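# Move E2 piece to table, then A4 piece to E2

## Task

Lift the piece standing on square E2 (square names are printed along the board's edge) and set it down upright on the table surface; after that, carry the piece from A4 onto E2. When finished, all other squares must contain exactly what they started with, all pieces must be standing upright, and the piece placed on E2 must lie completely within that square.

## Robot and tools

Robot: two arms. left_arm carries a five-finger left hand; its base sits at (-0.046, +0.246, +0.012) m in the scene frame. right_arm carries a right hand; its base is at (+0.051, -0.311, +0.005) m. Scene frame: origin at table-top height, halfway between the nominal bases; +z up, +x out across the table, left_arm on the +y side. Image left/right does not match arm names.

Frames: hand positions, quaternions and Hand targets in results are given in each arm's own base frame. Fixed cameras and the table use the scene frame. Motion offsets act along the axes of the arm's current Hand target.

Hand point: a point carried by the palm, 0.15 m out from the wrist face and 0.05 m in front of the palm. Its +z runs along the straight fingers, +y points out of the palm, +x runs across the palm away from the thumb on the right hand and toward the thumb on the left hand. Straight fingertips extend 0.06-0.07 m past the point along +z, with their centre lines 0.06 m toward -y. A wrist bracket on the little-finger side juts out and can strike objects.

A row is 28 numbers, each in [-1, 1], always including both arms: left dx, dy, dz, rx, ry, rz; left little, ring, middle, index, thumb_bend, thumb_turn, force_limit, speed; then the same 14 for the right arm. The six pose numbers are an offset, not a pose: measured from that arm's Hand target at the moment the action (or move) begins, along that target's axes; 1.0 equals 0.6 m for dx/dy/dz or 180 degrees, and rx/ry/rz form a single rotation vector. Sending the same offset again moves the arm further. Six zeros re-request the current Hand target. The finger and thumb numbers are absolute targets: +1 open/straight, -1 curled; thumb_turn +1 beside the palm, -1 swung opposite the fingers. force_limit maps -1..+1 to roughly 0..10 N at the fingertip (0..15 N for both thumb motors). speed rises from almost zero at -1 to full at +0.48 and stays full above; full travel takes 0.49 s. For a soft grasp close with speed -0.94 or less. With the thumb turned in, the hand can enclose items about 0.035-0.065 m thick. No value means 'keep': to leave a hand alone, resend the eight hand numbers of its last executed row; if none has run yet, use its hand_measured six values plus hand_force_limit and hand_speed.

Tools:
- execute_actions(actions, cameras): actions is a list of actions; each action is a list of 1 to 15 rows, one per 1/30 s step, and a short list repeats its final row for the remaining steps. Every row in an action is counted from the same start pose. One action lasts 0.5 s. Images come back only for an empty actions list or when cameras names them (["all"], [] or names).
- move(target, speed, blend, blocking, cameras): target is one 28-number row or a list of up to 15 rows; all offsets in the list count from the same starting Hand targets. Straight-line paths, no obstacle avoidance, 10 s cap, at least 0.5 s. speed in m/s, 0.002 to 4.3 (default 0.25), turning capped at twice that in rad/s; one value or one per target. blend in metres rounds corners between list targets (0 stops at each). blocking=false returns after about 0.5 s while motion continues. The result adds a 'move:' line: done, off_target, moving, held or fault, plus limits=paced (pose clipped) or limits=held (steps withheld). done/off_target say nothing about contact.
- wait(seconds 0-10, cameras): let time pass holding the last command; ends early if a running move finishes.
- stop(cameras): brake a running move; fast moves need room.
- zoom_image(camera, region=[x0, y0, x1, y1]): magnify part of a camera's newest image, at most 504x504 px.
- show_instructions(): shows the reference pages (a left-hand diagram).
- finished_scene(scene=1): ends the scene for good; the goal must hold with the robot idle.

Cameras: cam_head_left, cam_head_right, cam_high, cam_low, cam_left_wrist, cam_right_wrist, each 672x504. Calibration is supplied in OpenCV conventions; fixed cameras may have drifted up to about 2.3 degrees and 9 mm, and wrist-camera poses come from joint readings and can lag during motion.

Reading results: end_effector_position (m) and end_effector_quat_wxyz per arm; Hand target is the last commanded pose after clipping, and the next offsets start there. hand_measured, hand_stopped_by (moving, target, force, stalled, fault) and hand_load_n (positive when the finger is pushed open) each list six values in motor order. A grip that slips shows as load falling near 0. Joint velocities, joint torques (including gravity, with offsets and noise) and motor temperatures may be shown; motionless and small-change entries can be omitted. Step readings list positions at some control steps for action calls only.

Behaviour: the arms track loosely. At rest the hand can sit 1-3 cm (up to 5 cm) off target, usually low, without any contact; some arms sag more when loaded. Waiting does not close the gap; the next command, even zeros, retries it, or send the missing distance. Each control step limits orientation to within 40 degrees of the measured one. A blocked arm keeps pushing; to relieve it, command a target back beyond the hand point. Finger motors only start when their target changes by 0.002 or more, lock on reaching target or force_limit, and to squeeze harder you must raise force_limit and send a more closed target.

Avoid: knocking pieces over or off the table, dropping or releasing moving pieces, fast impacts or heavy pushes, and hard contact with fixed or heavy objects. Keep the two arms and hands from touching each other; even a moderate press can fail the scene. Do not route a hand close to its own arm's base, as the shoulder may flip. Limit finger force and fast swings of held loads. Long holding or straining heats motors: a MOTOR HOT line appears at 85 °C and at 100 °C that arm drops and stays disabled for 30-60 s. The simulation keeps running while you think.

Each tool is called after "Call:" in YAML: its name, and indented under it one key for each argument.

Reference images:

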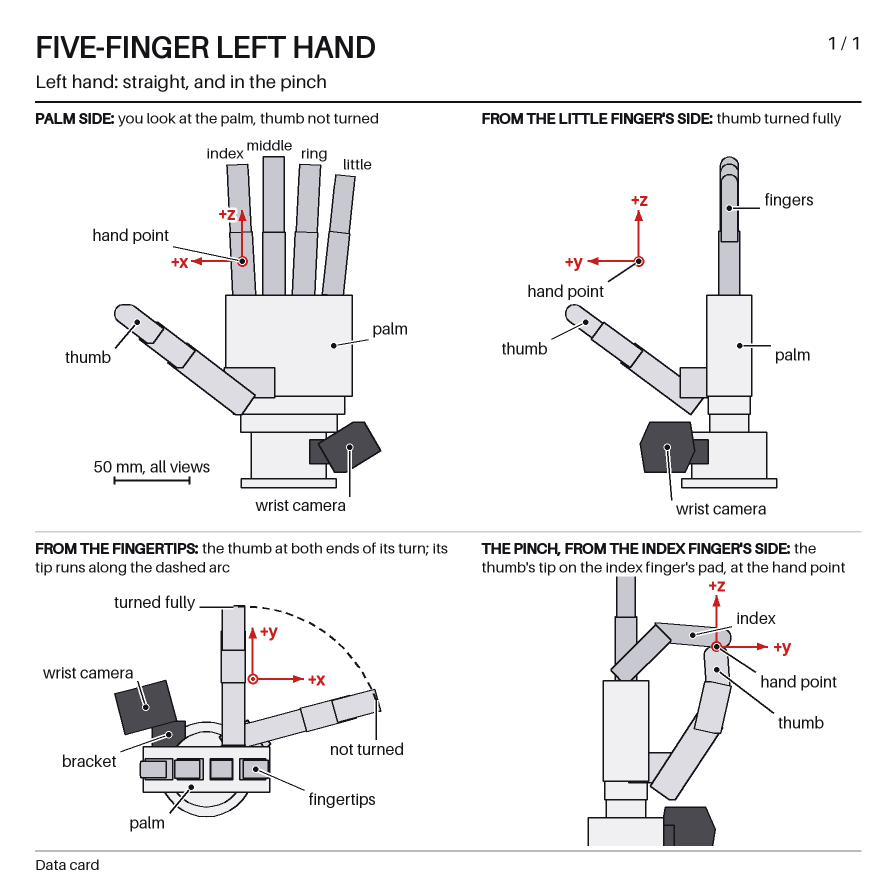

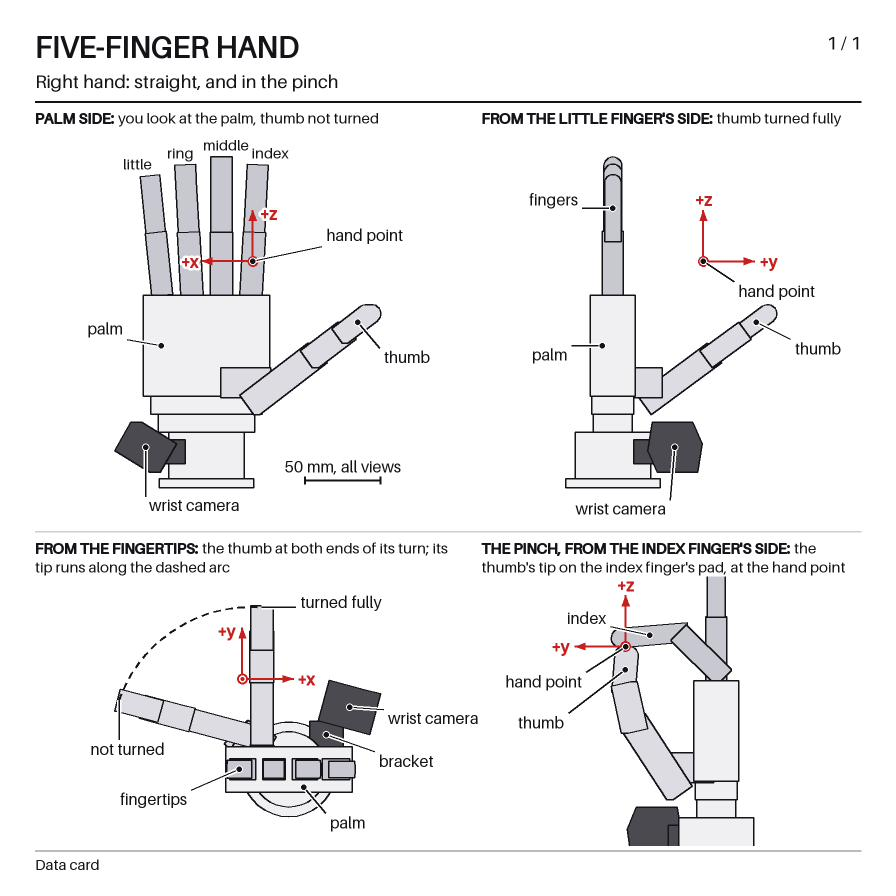

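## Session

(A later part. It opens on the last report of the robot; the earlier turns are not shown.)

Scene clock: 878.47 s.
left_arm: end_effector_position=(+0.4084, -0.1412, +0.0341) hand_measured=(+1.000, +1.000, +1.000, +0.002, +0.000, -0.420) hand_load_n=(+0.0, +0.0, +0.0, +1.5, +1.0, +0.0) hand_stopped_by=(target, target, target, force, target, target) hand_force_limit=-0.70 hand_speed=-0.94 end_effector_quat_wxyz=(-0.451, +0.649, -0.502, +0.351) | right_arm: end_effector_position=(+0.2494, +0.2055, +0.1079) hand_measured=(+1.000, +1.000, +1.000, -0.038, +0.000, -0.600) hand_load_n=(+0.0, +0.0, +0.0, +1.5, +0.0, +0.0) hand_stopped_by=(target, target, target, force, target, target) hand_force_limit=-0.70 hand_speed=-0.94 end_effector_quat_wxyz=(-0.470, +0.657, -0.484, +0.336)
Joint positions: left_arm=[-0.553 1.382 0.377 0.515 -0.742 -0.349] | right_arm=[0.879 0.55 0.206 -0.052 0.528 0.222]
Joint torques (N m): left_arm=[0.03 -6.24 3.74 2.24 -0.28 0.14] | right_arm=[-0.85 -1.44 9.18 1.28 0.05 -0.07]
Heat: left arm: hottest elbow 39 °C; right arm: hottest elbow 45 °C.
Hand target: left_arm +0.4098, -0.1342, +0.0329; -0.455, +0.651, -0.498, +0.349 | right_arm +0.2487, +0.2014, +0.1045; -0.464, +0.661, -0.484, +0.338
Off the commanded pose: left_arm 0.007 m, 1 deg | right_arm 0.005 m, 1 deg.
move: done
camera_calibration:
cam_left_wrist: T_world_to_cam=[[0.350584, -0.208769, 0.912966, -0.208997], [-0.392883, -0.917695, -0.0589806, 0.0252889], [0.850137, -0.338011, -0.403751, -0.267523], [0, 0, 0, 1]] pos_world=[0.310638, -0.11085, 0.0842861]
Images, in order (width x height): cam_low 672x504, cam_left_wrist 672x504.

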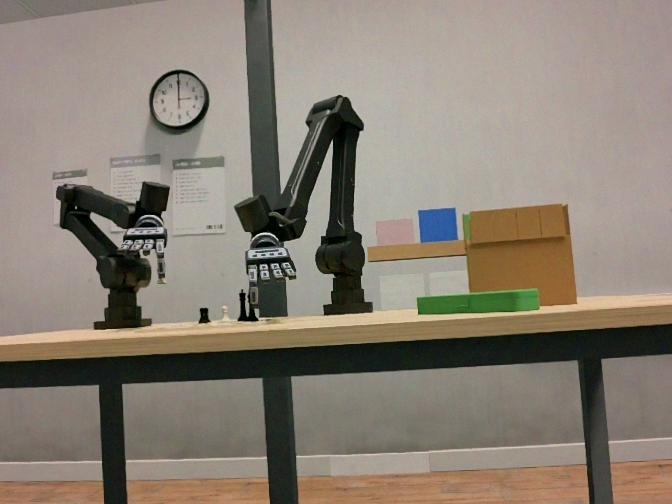

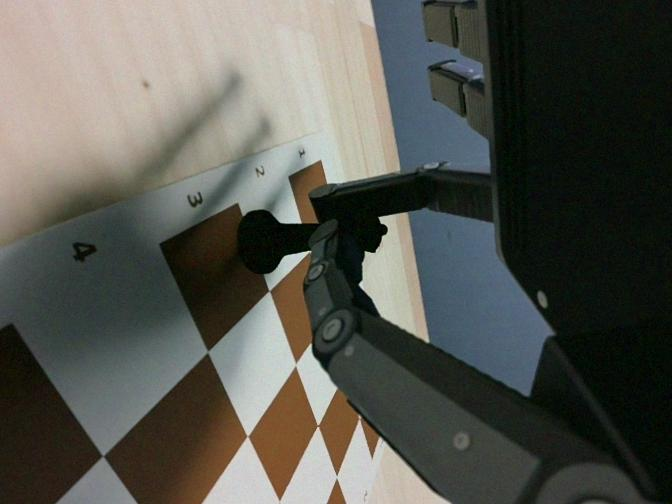

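Call:
move:
  target:
    - [0,-0.094,-0.0342,0,0,0,1,1,1,-0.4,0,-0.42,-0.7,-0.94,0,0,0,0,0,0,1,1,1,-0.4,0.0,-0.6,-0.7,-0.94]
    - [-0.2092,-0.1133,0.0188,0,0,0,1,1,1,-0.4,0,-0.42,-0.7,-0.94,0,0,0,0,0,0,1,1,1,-0.4,0.0,-0.6,-0.7,-0.94]
  speed: [0.06,0.12]
  cameras: ["all"]

Call:
zoom_image:
  camera: "cam_low"
  region: [190, 220, 370, 350]

Call:
zoom_image:
  camera: "cam_head_left"
  region: [200, 270, 340, 375]

Scene clock: 932.57 s.
left_arm: end_effector_position=(+0.4099, -0.0080, +0.0889) hand_measured=(+1.000, +1.000, +1.000, +0.002, +0.000, -0.420) hand_load_n=(+0.0, +0.0, +0.0, +1.5, +1.0, +0.0) hand_stopped_by=(target, target, target, force, target, target) hand_force_limit=-0.70 hand_speed=-0.94 end_effector_quat_wxyz=(-0.447, +0.655, -0.503, +0.345) | right_arm: end_effector_position=(+0.2494, +0.2055, +0.1079) hand_measured=(+1.000, +1.000, +1.000, -0.038, +0.000, -0.600) hand_load_n=(+0.0, +0.0, +0.0, +1.5, +0.0, +0.0) hand_stopped_by=(target, target, target, force, target, target) hand_force_limit=-0.70 hand_speed=-0.94 end_effector_quat_wxyz=(-0.470, +0.657, -0.484, +0.336)
Joint positions: left_arm=[-0.075 1.044 0.335 0.319 -0.311 -0.127] | right_arm=[0.879 0.55 0.206 -0.052 0.528 0.222]
Joint torques (N m): left_arm=[-0.62 -4.78 5.49 2.63 -0.09 0.14] | right_arm=[-2.2 -2.26 9.01 1.36 0.08 -0.02]
Heat: left arm: hottest elbow 38 °C; right arm: hottest elbow 45 °C.
Hand target: left_arm +0.4099, -0.0040, +0.0929; -0.455, +0.651, -0.498, +0.349 | right_arm +0.2487, +0.2014, +0.1045; -0.464, +0.661, -0.484, +0.338
Off the commanded pose: left_arm 0.005 m, 1 deg | right_arm 0.005 m, 1 deg.
move: done
camera_calibration:
cam_left_wrist: T_world_to_cam=[[0.366556, -0.203226, 0.907929, -0.237741], [-0.386876, -0.92078, -0.04991, 0.148045], [0.846146, -0.332961, -0.416141, -0.198933], [0, 0, 0, 1]] pos_world=[0.312747, 0.0217649, 0.140457]
cam_right_wrist: T_world_to_cam=[[-0.290099, -0.306626, -0.906545, 0.228946], [-0.738101, 0.674643, 0.00800746, 0.0488169], [0.609139, 0.671444, -0.422034, -0.136677], [0, 0, 0, 1]] pos_world=[0.185704, 0.129038, 0.149477]

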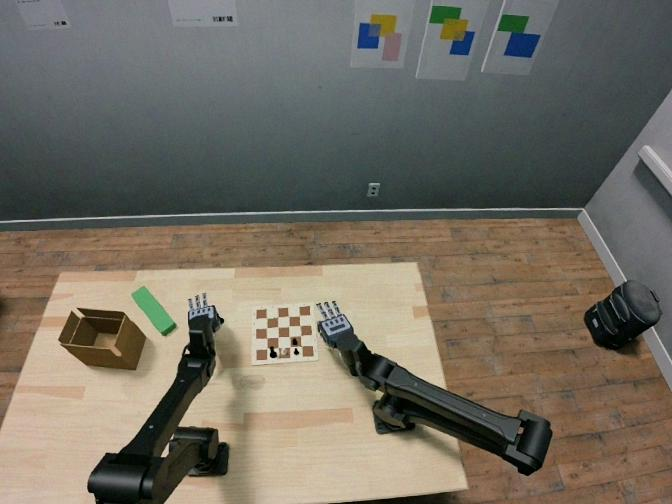

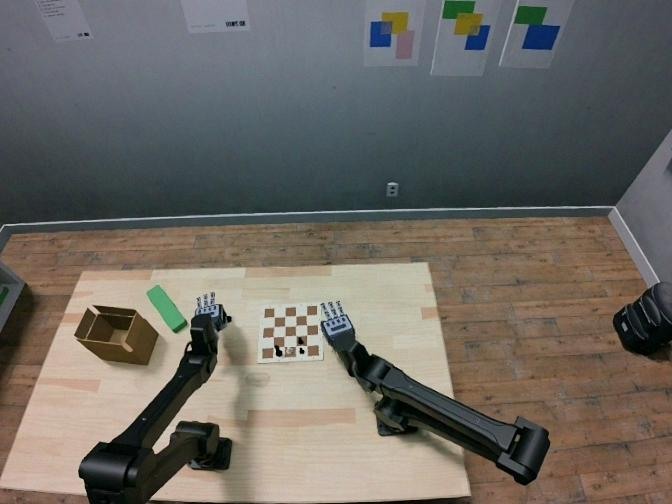

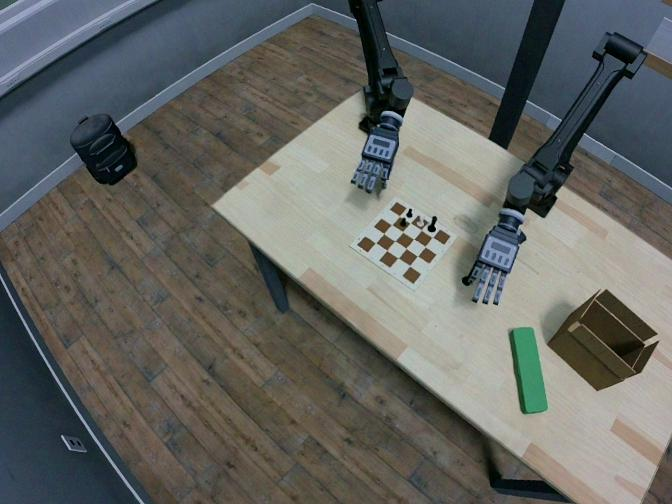

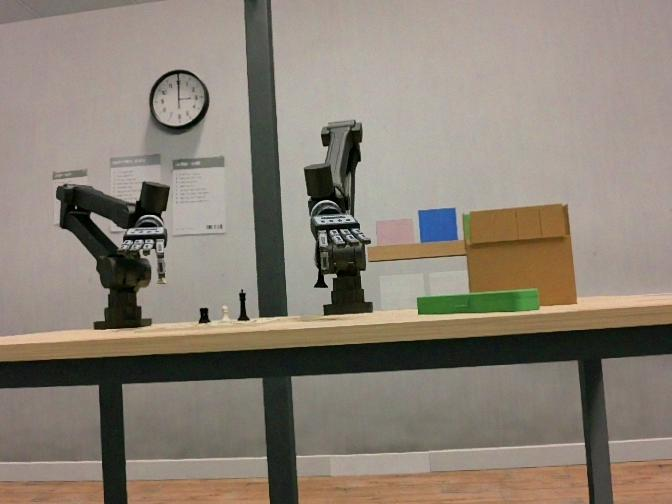

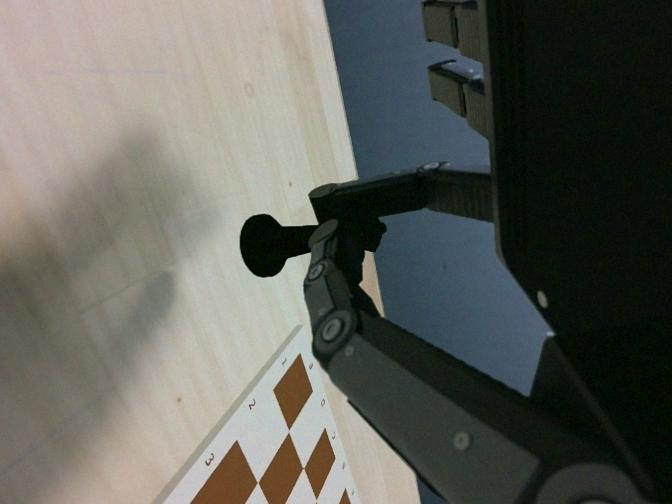

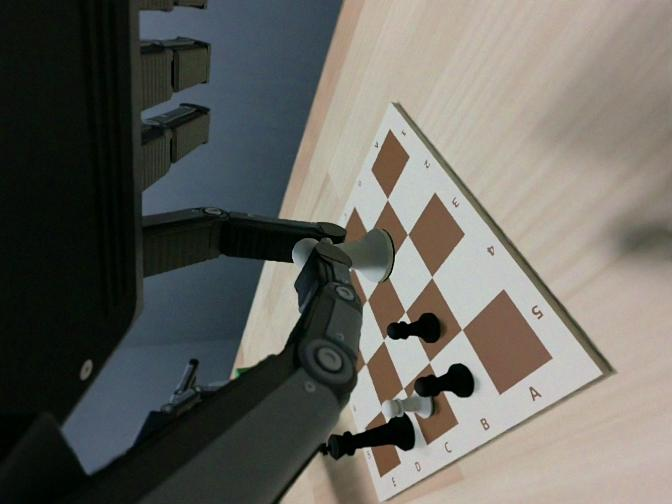

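Scaled by 2.800 from the camera's 672x504 image, which has a finer 960x720 frame.

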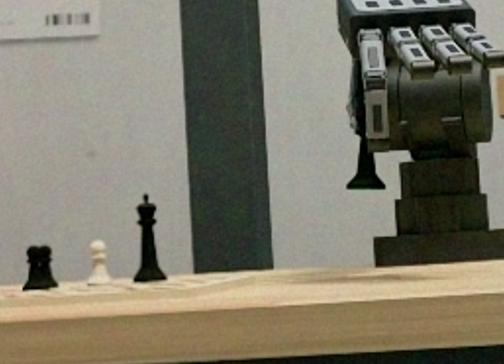

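Scaled by 3.600 from the camera's 672x504 image, which has a finer 960x720 frame.

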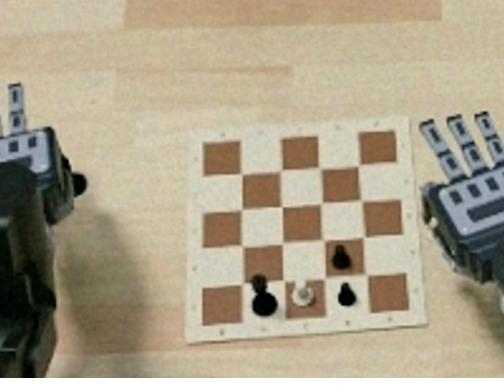

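Call:
move:
  target: [0,0.0954,0.0347,0,0,0,1,1,1,-0.4,0,-0.42,-0.7,-0.94,-0.2689,-0.0866,0.2380,0,-0.0783,-0.0285,1,1,1,-0.4,0.0,-0.6,-0.7,-0.94]
  speed: 0.1
  cameras: ["all"]

Call:
zoom_image:
  camera: "cam_low"
  region: [190, 220, 370, 350]

Call:
zoom_image:
  camera: "cam_head_left"
  region: [200, 270, 340, 375]

Call:
zoom_image:
  camera: "cam_right_wrist"
  region: [270, 130, 520, 380]

Scene clock: 945.73 s.
left_arm: end_effector_position=(+0.4110, -0.0081, +0.0329) hand_measured=(+1.000, +1.000, +1.000, +0.002, +0.000, -0.420) hand_load_n=(+0.0, +0.0, +0.0, +1.0, +0.5, +0.0) hand_stopped_by=(target, target, target, force, target, target) hand_force_limit=-0.70 hand_speed=-0.94 end_effector_quat_wxyz=(-0.451, +0.652, -0.499, +0.350) | right_arm: end_effector_position=(+0.3329, +0.3810, +0.0826) hand_measured=(+1.000, +1.000, +1.000, -0.038, +0.000, -0.600) hand_load_n=(+0.0, +0.0, +0.0, +1.5, +0.0, +0.0) hand_stopped_by=(target, target, target, force, target, target) hand_force_limit=-0.70 hand_speed=-0.94 end_effector_quat_wxyz=(-0.480, +0.731, -0.402, +0.271)
Joint positions: left_arm=[-0.075 1.299 0.259 0.665 -0.311 -0.126] | right_arm=[0.903 1.367 0.582 0.36 0.32 0.13]
Joint torques (N m): left_arm=[-0.62 -4.72 3.74 2.63 -0.1 0.12] | right_arm=[-0.67 -8.64 11.1 3.1 0.03 -0.04]
Heat: left arm: hottest elbow 38 °C; right arm: hottest elbow 46 °C.
Hand target: left_arm +0.4098, -0.0041, +0.0319; -0.455, +0.651, -0.498, +0.349 | right_arm +0.3446, +0.4011, +0.1048; -0.504, +0.718, -0.393, +0.275
Off the commanded pose: left_arm 0.004 m, 1 deg | right_arm 0.032 m, 3 deg.
move: off_target (right_arm)
camera_calibration:
cam_left_wrist: T_world_to_cam=[[0.353201, -0.202983, 0.913262, -0.182069], [-0.38637, -0.92069, -0.0552067, 0.145617], [0.852037, -0.333358, -0.403615, -0.226024], [0, 0, 0, 1]] pos_world=[0.31315, 0.0217642, 0.0830892]
cam_right_wrist: T_world_to_cam=[[-0.241604, -0.416038, -0.876664, 0.30722], [-0.880542, 0.47363, 0.017902, 0.115422], [0.407766, 0.776265, -0.48077, -0.28414], [0, 0, 0, 1]] pos_world=[0.291722, 0.293716, 0.130656]

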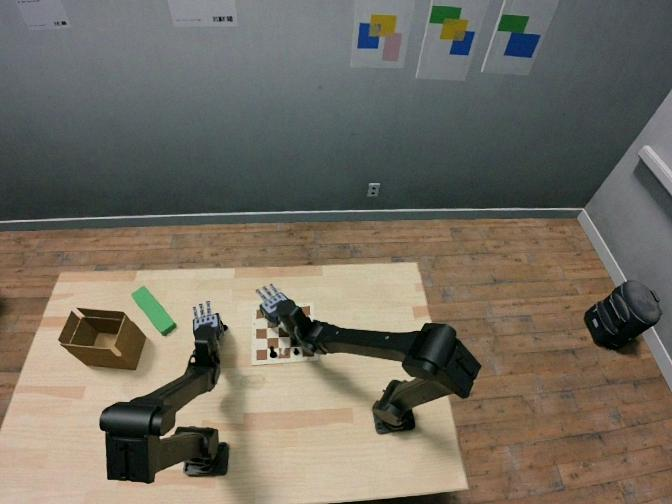

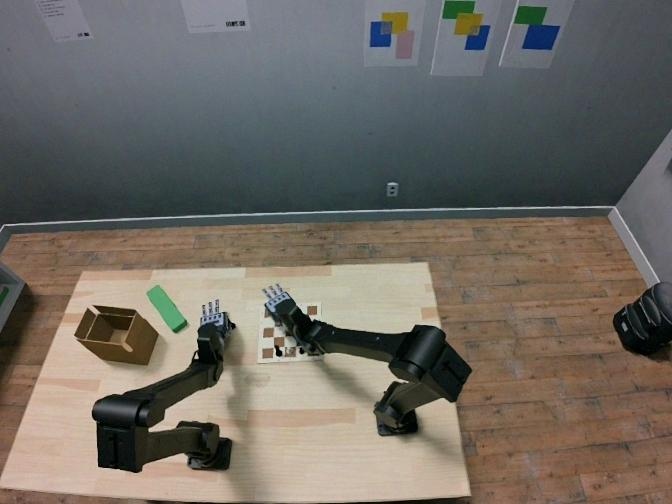

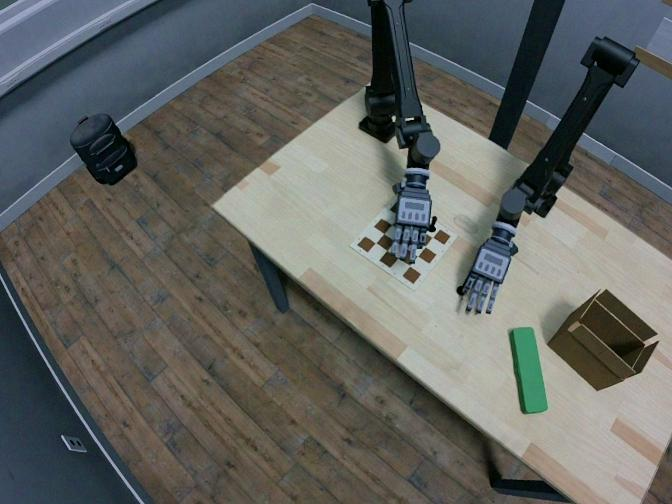

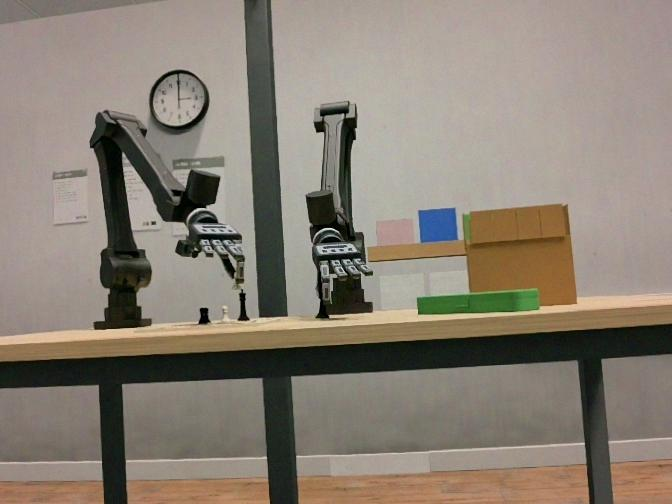

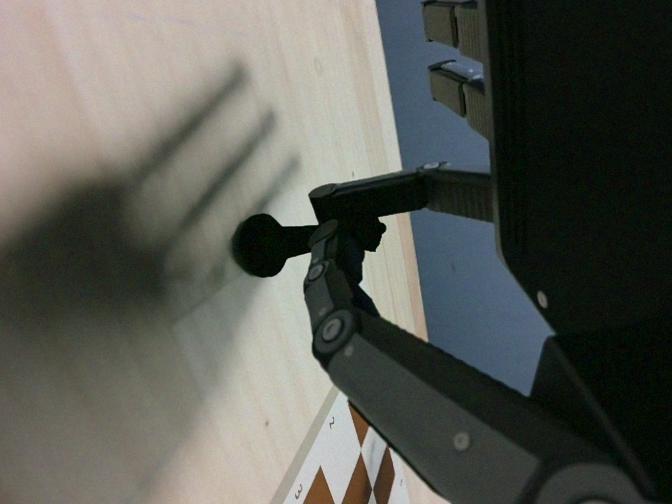

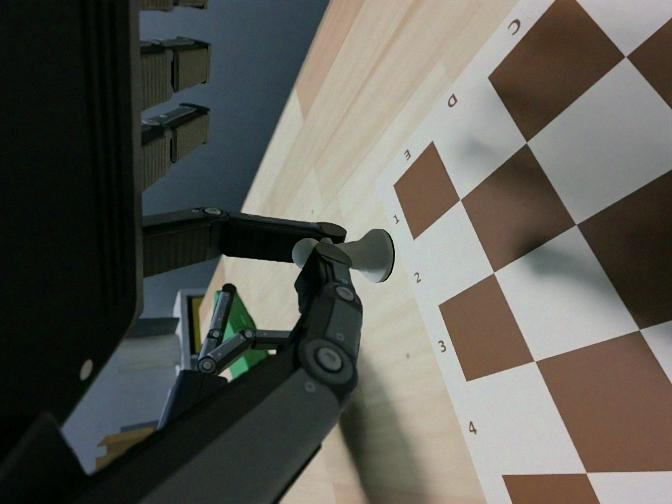

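Scaled by 2.800 from the camera's 672x504 image, which has a finer 960x720 frame.

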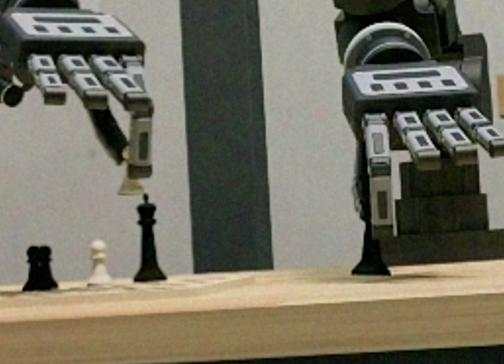

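Scaled by 3.600 from the camera's 672x504 image, which has a finer 960x720 frame.

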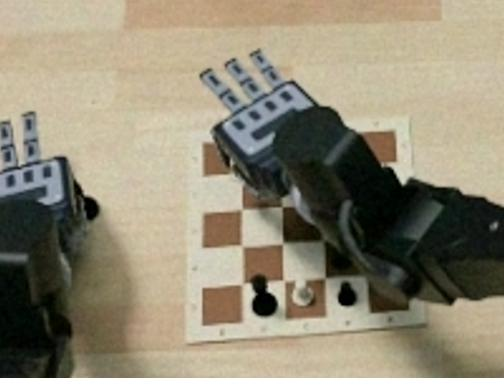

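Scaled by 2.016 from the camera's 672x504 image, which has a finer 960x720 frame.

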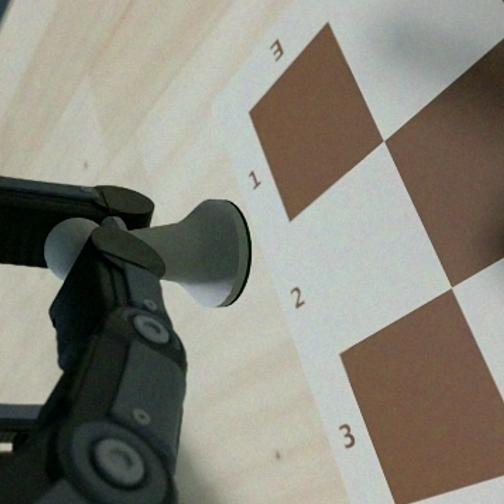

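Call:
move:
  target: [0,0.0078,0.0029,0,0,0,1,1,1,-0.4,0,-0.42,-0.7,-0.94,0,0,0,0,0,0,1,1,1,-0.4,0.0,-0.6,-0.7,-0.94]
  speed: 0.05
  cameras: ["cam_low","cam_left_wrist"]

Call:
zoom_image:
  camera: "cam_low"
  region: [270, 250, 370, 350]

Call:
zoom_image:
  camera: "cam_left_wrist"
  region: [170, 150, 350, 330]

Scene clock: 962.97 s.
left_arm: end_effector_position=(+0.4131, -0.0082, +0.0300) hand_measured=(+1.000, +1.000, +1.000, +0.002, +0.000, -0.420) hand_load_n=(+0.0, +0.0, +0.0, +1.5, +0.5, -0.5) hand_stopped_by=(target, target, target, force, target, target) hand_force_limit=-0.70 hand_speed=-0.94 end_effector_quat_wxyz=(-0.452, +0.651, -0.498, +0.351) | right_arm: end_effector_position=(+0.3329, +0.3810, +0.0826) hand_measured=(+1.000, +1.000, +1.000, -0.038, +0.000, -0.600) hand_load_n=(+0.0, -0.5, +0.0, +1.5, +0.0, +0.0) hand_stopped_by=(target, target, target, force, target, target) hand_force_limit=-0.70 hand_speed=-0.94 end_effector_quat_wxyz=(-0.480, +0.731, -0.402, +0.272)
Joint positions: left_arm=[-0.075 1.325 0.259 0.696 -0.311 -0.126] | right_arm=[0.903 1.367 0.582 0.36 0.32 0.13]
Joint torques (N m): left_arm=[-0.62 -4.89 3.29 2.55 -0.09 0.13] | right_arm=[-1.49 -8.64 11.34 2.73 0.04 -0.09]
Heat: left arm: hottest elbow 38 °C; right arm: hottest elbow 46 °C.
Hand target: left_arm +0.4098, -0.0041, +0.0268; -0.455, +0.651, -0.498, +0.349 | right_arm +0.3446, +0.4011, +0.1048; -0.504, +0.718, -0.393, +0.275
Off the commanded pose: left_arm 0.006 m, 0 deg | right_arm 0.032 m, 3 deg.
move: off_target (right_arm)
camera_calibration:
cam_left_wrist: T_world_to_cam=[[0.34861, -0.20266, 0.915096, -0.178247], [-0.386149, -0.920687, -0.0567928, 0.146084], [0.854026, -0.333565, -0.399217, -0.229972], [0, 0, 0, 1]] pos_world=[0.314951, 0.0216639, 0.0796006]
Images, in order (width x height): cam_low 672x504, cam_left_wrist 672x504.

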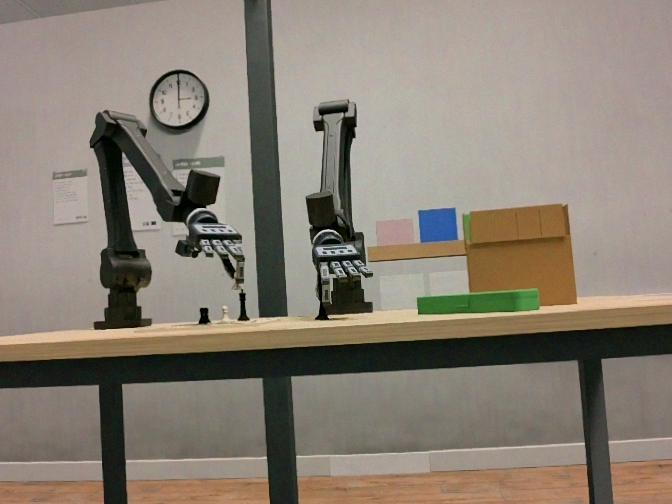

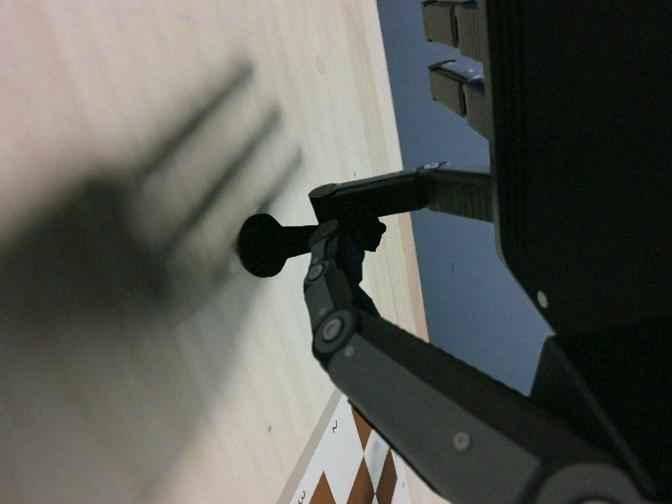

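Scaled by 5.040 from the camera's 672x504 image, which has a finer 960x720 frame.

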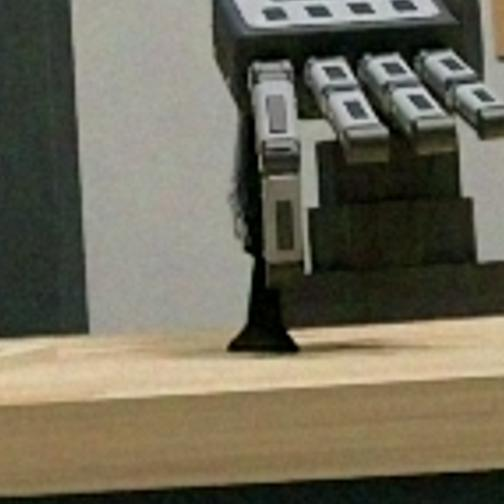

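Scaled by 2.800 from the camera's 672x504 image, which has a finer 960x720 frame.

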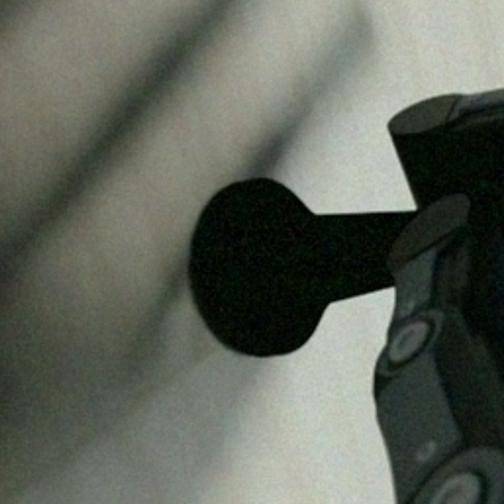

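Call:
move:
  target: [0,0.0055,0.002,0,0,0,1,1,1,-0.4,0,-0.42,-0.7,-0.94,0,-0.02,0,0,0,0,1,1,1,-0.4,0.0,-0.6,-0.7,-0.94]
  speed: 0.05
  cameras: ["cam_low","cam_left_wrist"]

Call:
zoom_image:
  camera: "cam_low"
  region: [270, 250, 370, 350]

Call:
zoom_image:
  camera: "cam_left_wrist"
  region: [170, 150, 350, 330]

Scene clock: 971.83 s.
left_arm: end_effector_position=(+0.4137, -0.0083, +0.0284) hand_measured=(+1.000, +1.000, +1.000, +0.002, +0.000, -0.420) hand_load_n=(+0.0, +0.0, +0.0, +1.0, +0.0, +0.0) hand_stopped_by=(target, target, target, force, target, target) hand_force_limit=-0.70 hand_speed=-0.94 end_effector_quat_wxyz=(-0.453, +0.650, -0.497, +0.354) | right_arm: end_effector_position=(+0.3379, +0.3883, +0.0927) hand_measured=(+1.000, +1.000, +1.000, -0.038, +0.000, -0.600) hand_load_n=(-0.5, +0.0, +0.0, +1.5, +0.0, +0.0) hand_stopped_by=(target, target, target, force, target, target) hand_force_limit=-0.70 hand_speed=-0.94 end_effector_quat_wxyz=(-0.488, +0.727, -0.400, +0.272)
Joint positions: left_arm=[-0.075 1.341 0.256 0.722 -0.31 -0.126] | right_arm=[0.903 1.367 0.604 0.357 0.316 0.128]
Joint torques (N m): left_arm=[-0.62 -4.66 3.25 2.41 -0.09 0.14] | right_arm=[-1.2 -8.82 11.79 1.33 -0.03 -0.03]
Heat: left arm: hottest elbow 37 °C; right arm: hottest elbow 47 °C.
Hand target: left_arm +0.4099, -0.0042, +0.0234; -0.455, +0.651, -0.498, +0.349 | right_arm +0.3481, +0.4034, +0.1162; -0.504, +0.718, -0.393, +0.275
Off the commanded pose: left_arm 0.008 m, 1 deg | right_arm 0.030 m, 2 deg.
move: off_target (right_arm)
camera_calibration:
cam_left_wrist: T_world_to_cam=[[0.342303, -0.20221, 0.917573, -0.174586], [-0.386016, -0.920611, -0.0588752, 0.146101], [0.856633, -0.334045, -0.393184, -0.232413], [0, 0, 0, 1]] pos_world=[0.315251, 0.0215632, 0.0774163]
Images, in order (width x height): cam_low 672x504, cam_left_wrist 672x504.

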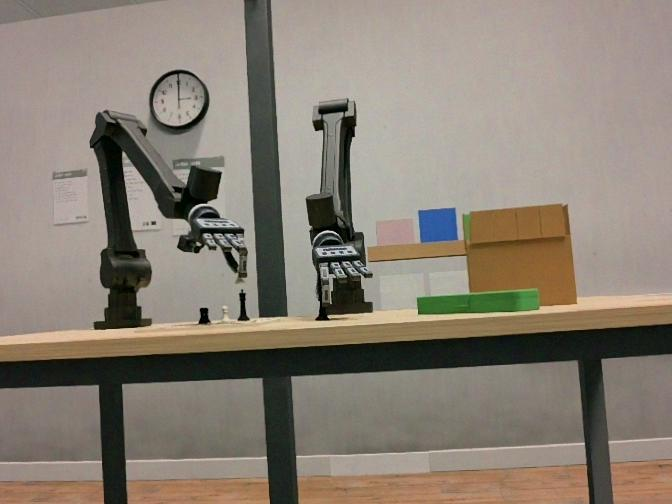

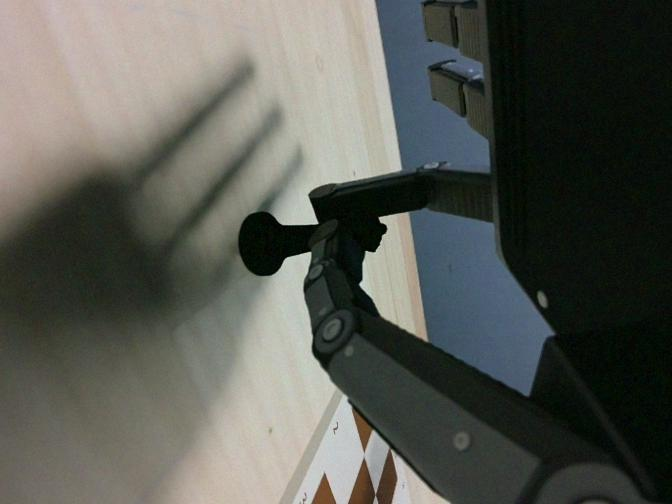

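Scaled by 5.040 from the camera's 672x504 image, which has a finer 960x720 frame.

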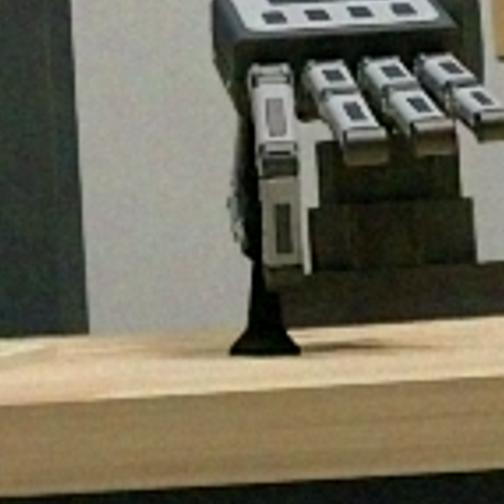

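Scaled by 2.800 from the camera's 672x504 image, which has a finer 960x720 frame.

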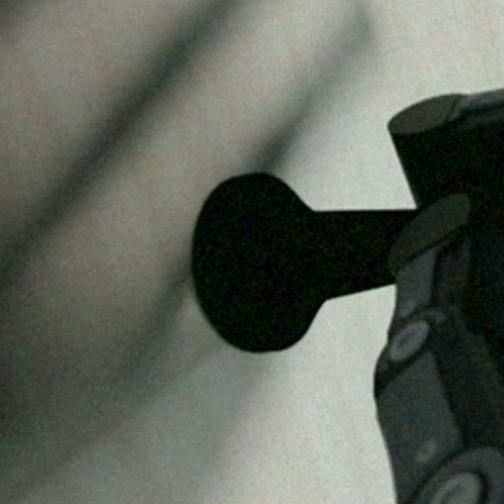

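Call:
move:
  target:
    - [0,-0.0039,-0.0014,0,0,0,1,1,1,-0.4,0,-0.42,-0.7,-0.94,0,0,0,0,0,0,1,1,1,-0.4,0.0,-0.6,-0.7,-0.94]
    - [0,-0.0039,-0.0014,0,0,0,1,1,1,0.7,0,-0.42,-0.7,-0.5,0,0,0,0,0,0,1,1,1,-0.4,0.0,-0.6,-0.7,-0.94]
  speed: 0.05
  cameras: ["cam_low","cam_left_wrist"]

Call:
zoom_image:
  camera: "cam_left_wrist"
  region: [170, 150, 420, 330]

Scene clock: 982.33 s.
left_arm: end_effector_position=(+0.4137, -0.0083, +0.0284) hand_measured=(+1.000, +1.000, +1.000, +0.700, +0.000, -0.420) hand_load_n=(+0.0, -0.5, +0.0, +0.0, +0.0, +0.0) hand_stopped_by=(target, target, target, target, target, target) hand_force_limit=-0.70 hand_speed=-0.50 end_effector_quat_wxyz=(-0.453, +0.650, -0.497, +0.354) | right_arm: end_effector_position=(+0.3379, +0.3883, +0.0927) hand_measured=(+1.000, +1.000, +1.000, -0.038, +0.000, -0.600) hand_load_n=(+0.0, +0.0, +0.0, +1.5, +0.0, +0.0) hand_stopped_by=(target, target, target, force, target, target) hand_force_limit=-0.70 hand_speed=-0.94 end_effector_quat_wxyz=(-0.488, +0.727, -0.400, +0.272)
Joint positions: left_arm=[-0.075 1.341 0.256 0.722 -0.31 -0.126] | right_arm=[0.903 1.367 0.604 0.357 0.316 0.128]
Joint torques (N m): left_arm=[-0.62 -5.66 3.36 1.84 -0.09 0.13] | right_arm=[-1.55 -9 11.69 1.44 0.03 -0.07]
Heat: left arm: hottest elbow 37 °C; right arm: hottest elbow 47 °C.
Hand target: left_arm +0.4099, -0.0042, +0.0258; -0.455, +0.651, -0.498, +0.349 | right_arm +0.3481, +0.4034, +0.1162; -0.504, +0.718, -0.393, +0.275
Off the commanded pose: left_arm 0.006 m, 1 deg | right_arm 0.030 m, 2 deg.
move: off_target (right_arm)
camera_calibration:
cam_left_wrist: T_world_to_cam=[[0.342393, -0.202515, 0.917472, -0.174599], [-0.386147, -0.920543, -0.0590862, 0.146157], [0.856538, -0.334049, -0.393388, -0.232367], [0, 0, 0, 1]] pos_world=[0.315251, 0.021563, 0.0774155]
Images, in order (width x height): cam_low 672x504, cam_left_wrist 672x504.

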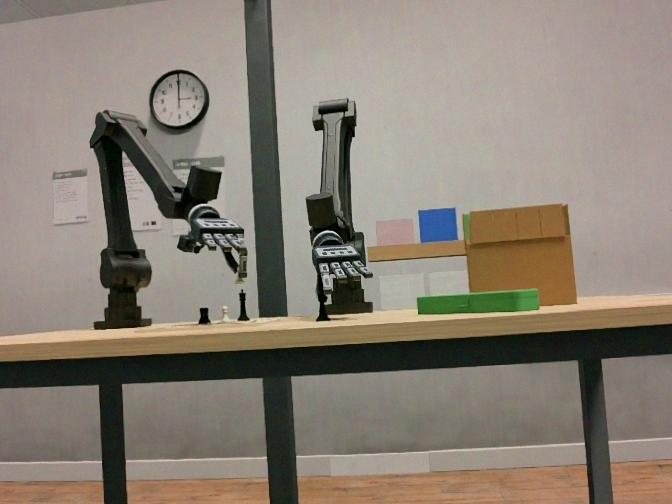

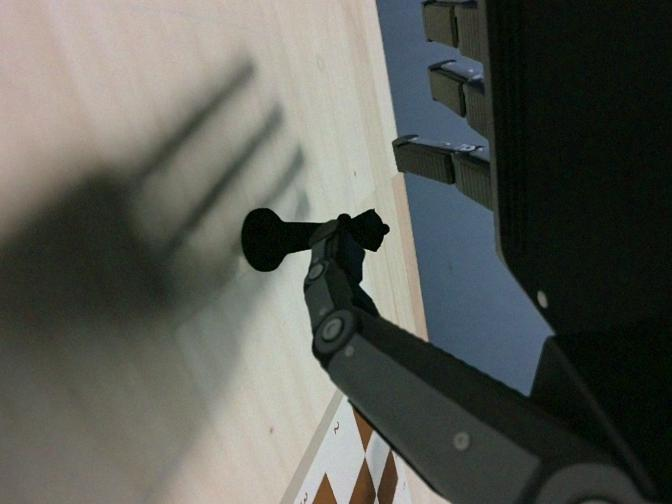

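Scaled by 2.016 from the camera's 672x504 image, which has a finer 960x720 frame.

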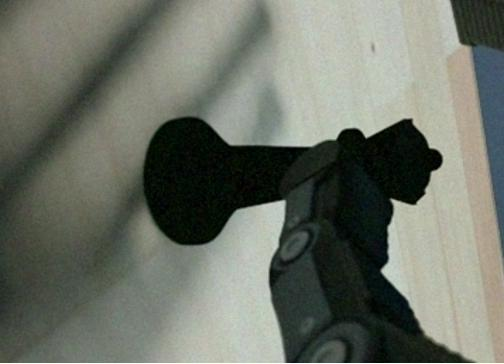

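Call:
move:
  target:
    - [0,0,0,0,0,0,1,1,1,1,0,-0.42,-0.7,-0.3,0,0,0,0,0,0,1,1,1,-0.4,0.0,-0.6,-0.7,-0.94]
    - [0,0.0057,-0.0298,0,0,0,1,1,1,1,0,-0.42,-0.7,-0.3,0,0,0,0,0,0,1,1,1,-0.4,0.0,-0.6,-0.7,-0.94]
    - [0,-0.1197,-0.0755,0,0,0,1,1,1,1,0,-0.42,-0.7,-0.3,0,0,0,0,0,0,1,1,1,-0.4,0.0,-0.6,-0.7,-0.94]
    - [-0.1022,-0.0997,-0.1307,0,0,0,1,1,1,1,0,-0.42,-0.7,-0.3,0,0.0513,0.0112,0,0,0,1,1,1,-0.4,0.0,-0.6,-0.7,-0.94]
  speed: [0.05,0.05,0.08,0.1]
  cameras: ["all"]

Call:
zoom_image:
  camera: "cam_low"
  region: [190, 220, 370, 350]

Call:
zoom_image:
  camera: "cam_right_wrist"
  region: [270, 130, 520, 380]

Call:
zoom_image:
  camera: "cam_head_left"
  region: [200, 270, 340, 375]

Scene clock: 1010.17 s.
left_arm: end_effector_position=(+0.3467, +0.0376, +0.1136) hand_measured=(+1.000, +1.000, +1.000, +1.000, +0.000, -0.420) hand_load_n=(+0.0, +0.0, +0.0, +0.0, +0.0, +0.5) hand_stopped_by=(target, target, target, target, target, target) hand_force_limit=-0.70 hand_speed=-0.30 end_effector_quat_wxyz=(-0.455, +0.648, -0.496, +0.356) | right_arm: end_effector_position=(+0.3440, +0.3960, +0.0827) hand_measured=(+1.000, +1.000, +1.000, -0.038, +0.000, -0.600) hand_load_n=(+0.0, +0.0, +0.0, +1.5, +0.5, +0.0) hand_stopped_by=(target, target, target, force, target, target) hand_force_limit=-0.70 hand_speed=-0.94 end_effector_quat_wxyz=(-0.497, +0.721, -0.398, +0.273)
Joint positions: left_arm=[0.151 0.662 0.237 0.085 -0.097 -0.045] | right_arm=[0.903 1.423 0.604 0.435 0.316 0.128]
Joint torques (N m): left_arm=[-0.38 -0.67 6.69 1.35 0.01 0.16] | right_arm=[-0.85 -8.53 7.42 2.97 0.11 -0.02]
Heat: left arm: hottest elbow 37 °C; right arm: hottest elbow 48 °C.
Hand target: left_arm +0.3427, +0.0413, +0.1090; -0.455, +0.650, -0.498, +0.349 | right_arm +0.3445, +0.4012, +0.0849; -0.504, +0.718, -0.393, +0.275
Off the commanded pose: left_arm 0.007 m, 1 deg | right_arm 0.006 m, 1 deg.
move: done
camera_calibration:
cam_left_wrist: T_world_to_cam=[[0.33606, -0.20386, 0.919513, -0.218554], [-0.387388, -0.919806, -0.0623437, 0.168426], [0.858484, -0.335257, -0.388083, -0.127383], [0, 0, 0, 1]] pos_world=[0.248049, 0.0676593, 0.162028]
cam_right_wrist: T_world_to_cam=[[-0.21747, -0.389466, -0.894999, 0.298928], [-0.882979, 0.469298, 0.0103309, 0.121292], [0.415998, 0.792512, -0.445949, -0.312467], [0, 0, 0, 1]] pos_world=[0.302092, 0.307135, 0.126943]

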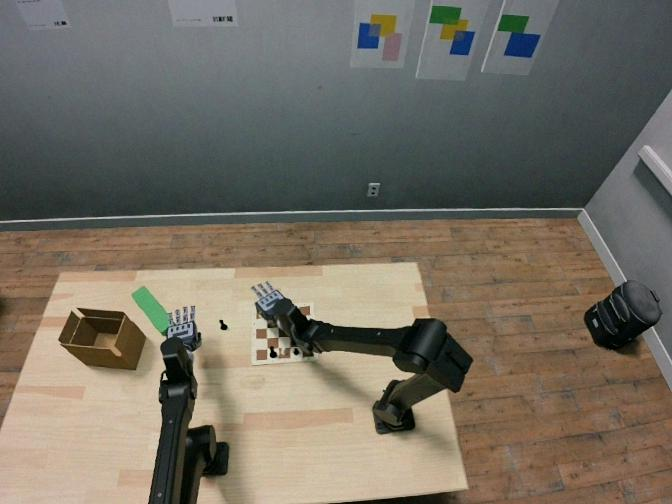

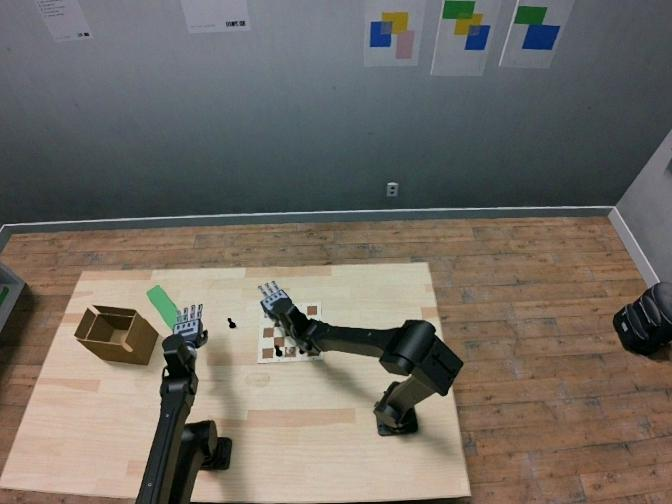

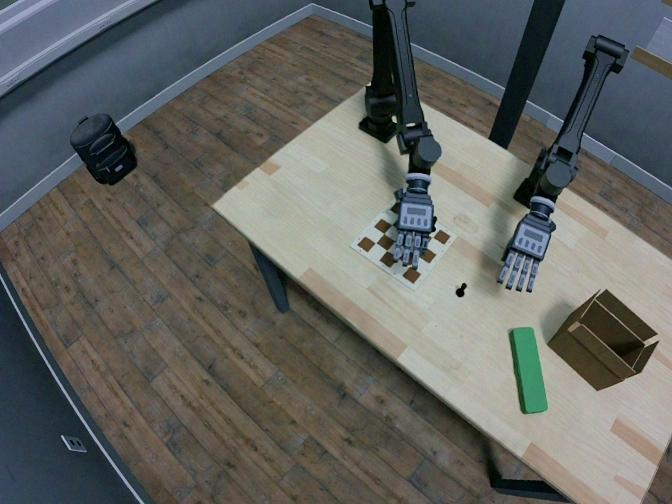

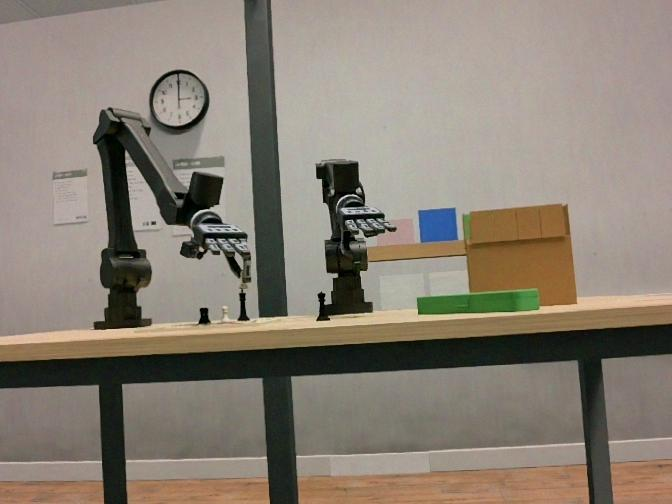

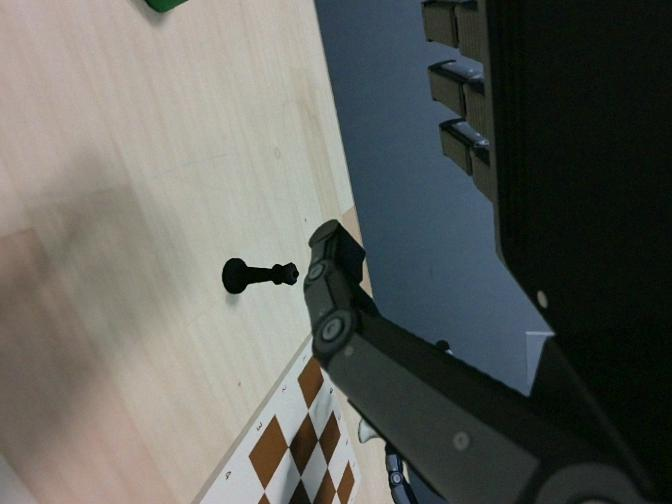

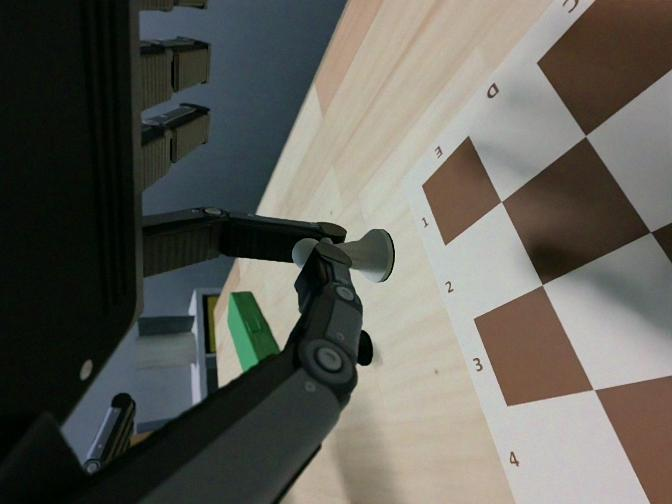

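Scaled by 2.800 from the camera's 672x504 image, which has a finer 960x720 frame.

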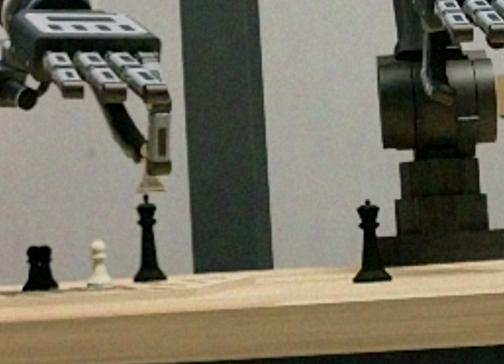

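Scaled by 2.016 from the camera's 672x504 image, which has a finer 960x720 frame.

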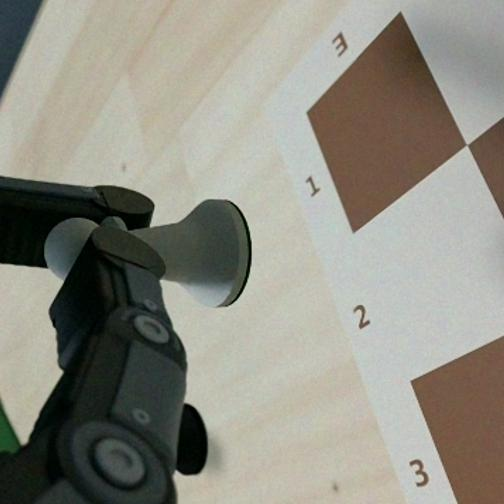

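Scaled by 3.600 from the camera's 672x504 image, which has a finer 960x720 frame.

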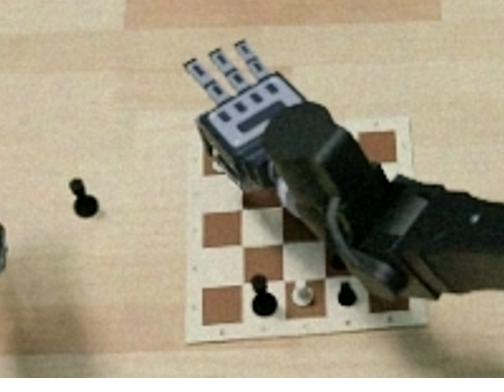

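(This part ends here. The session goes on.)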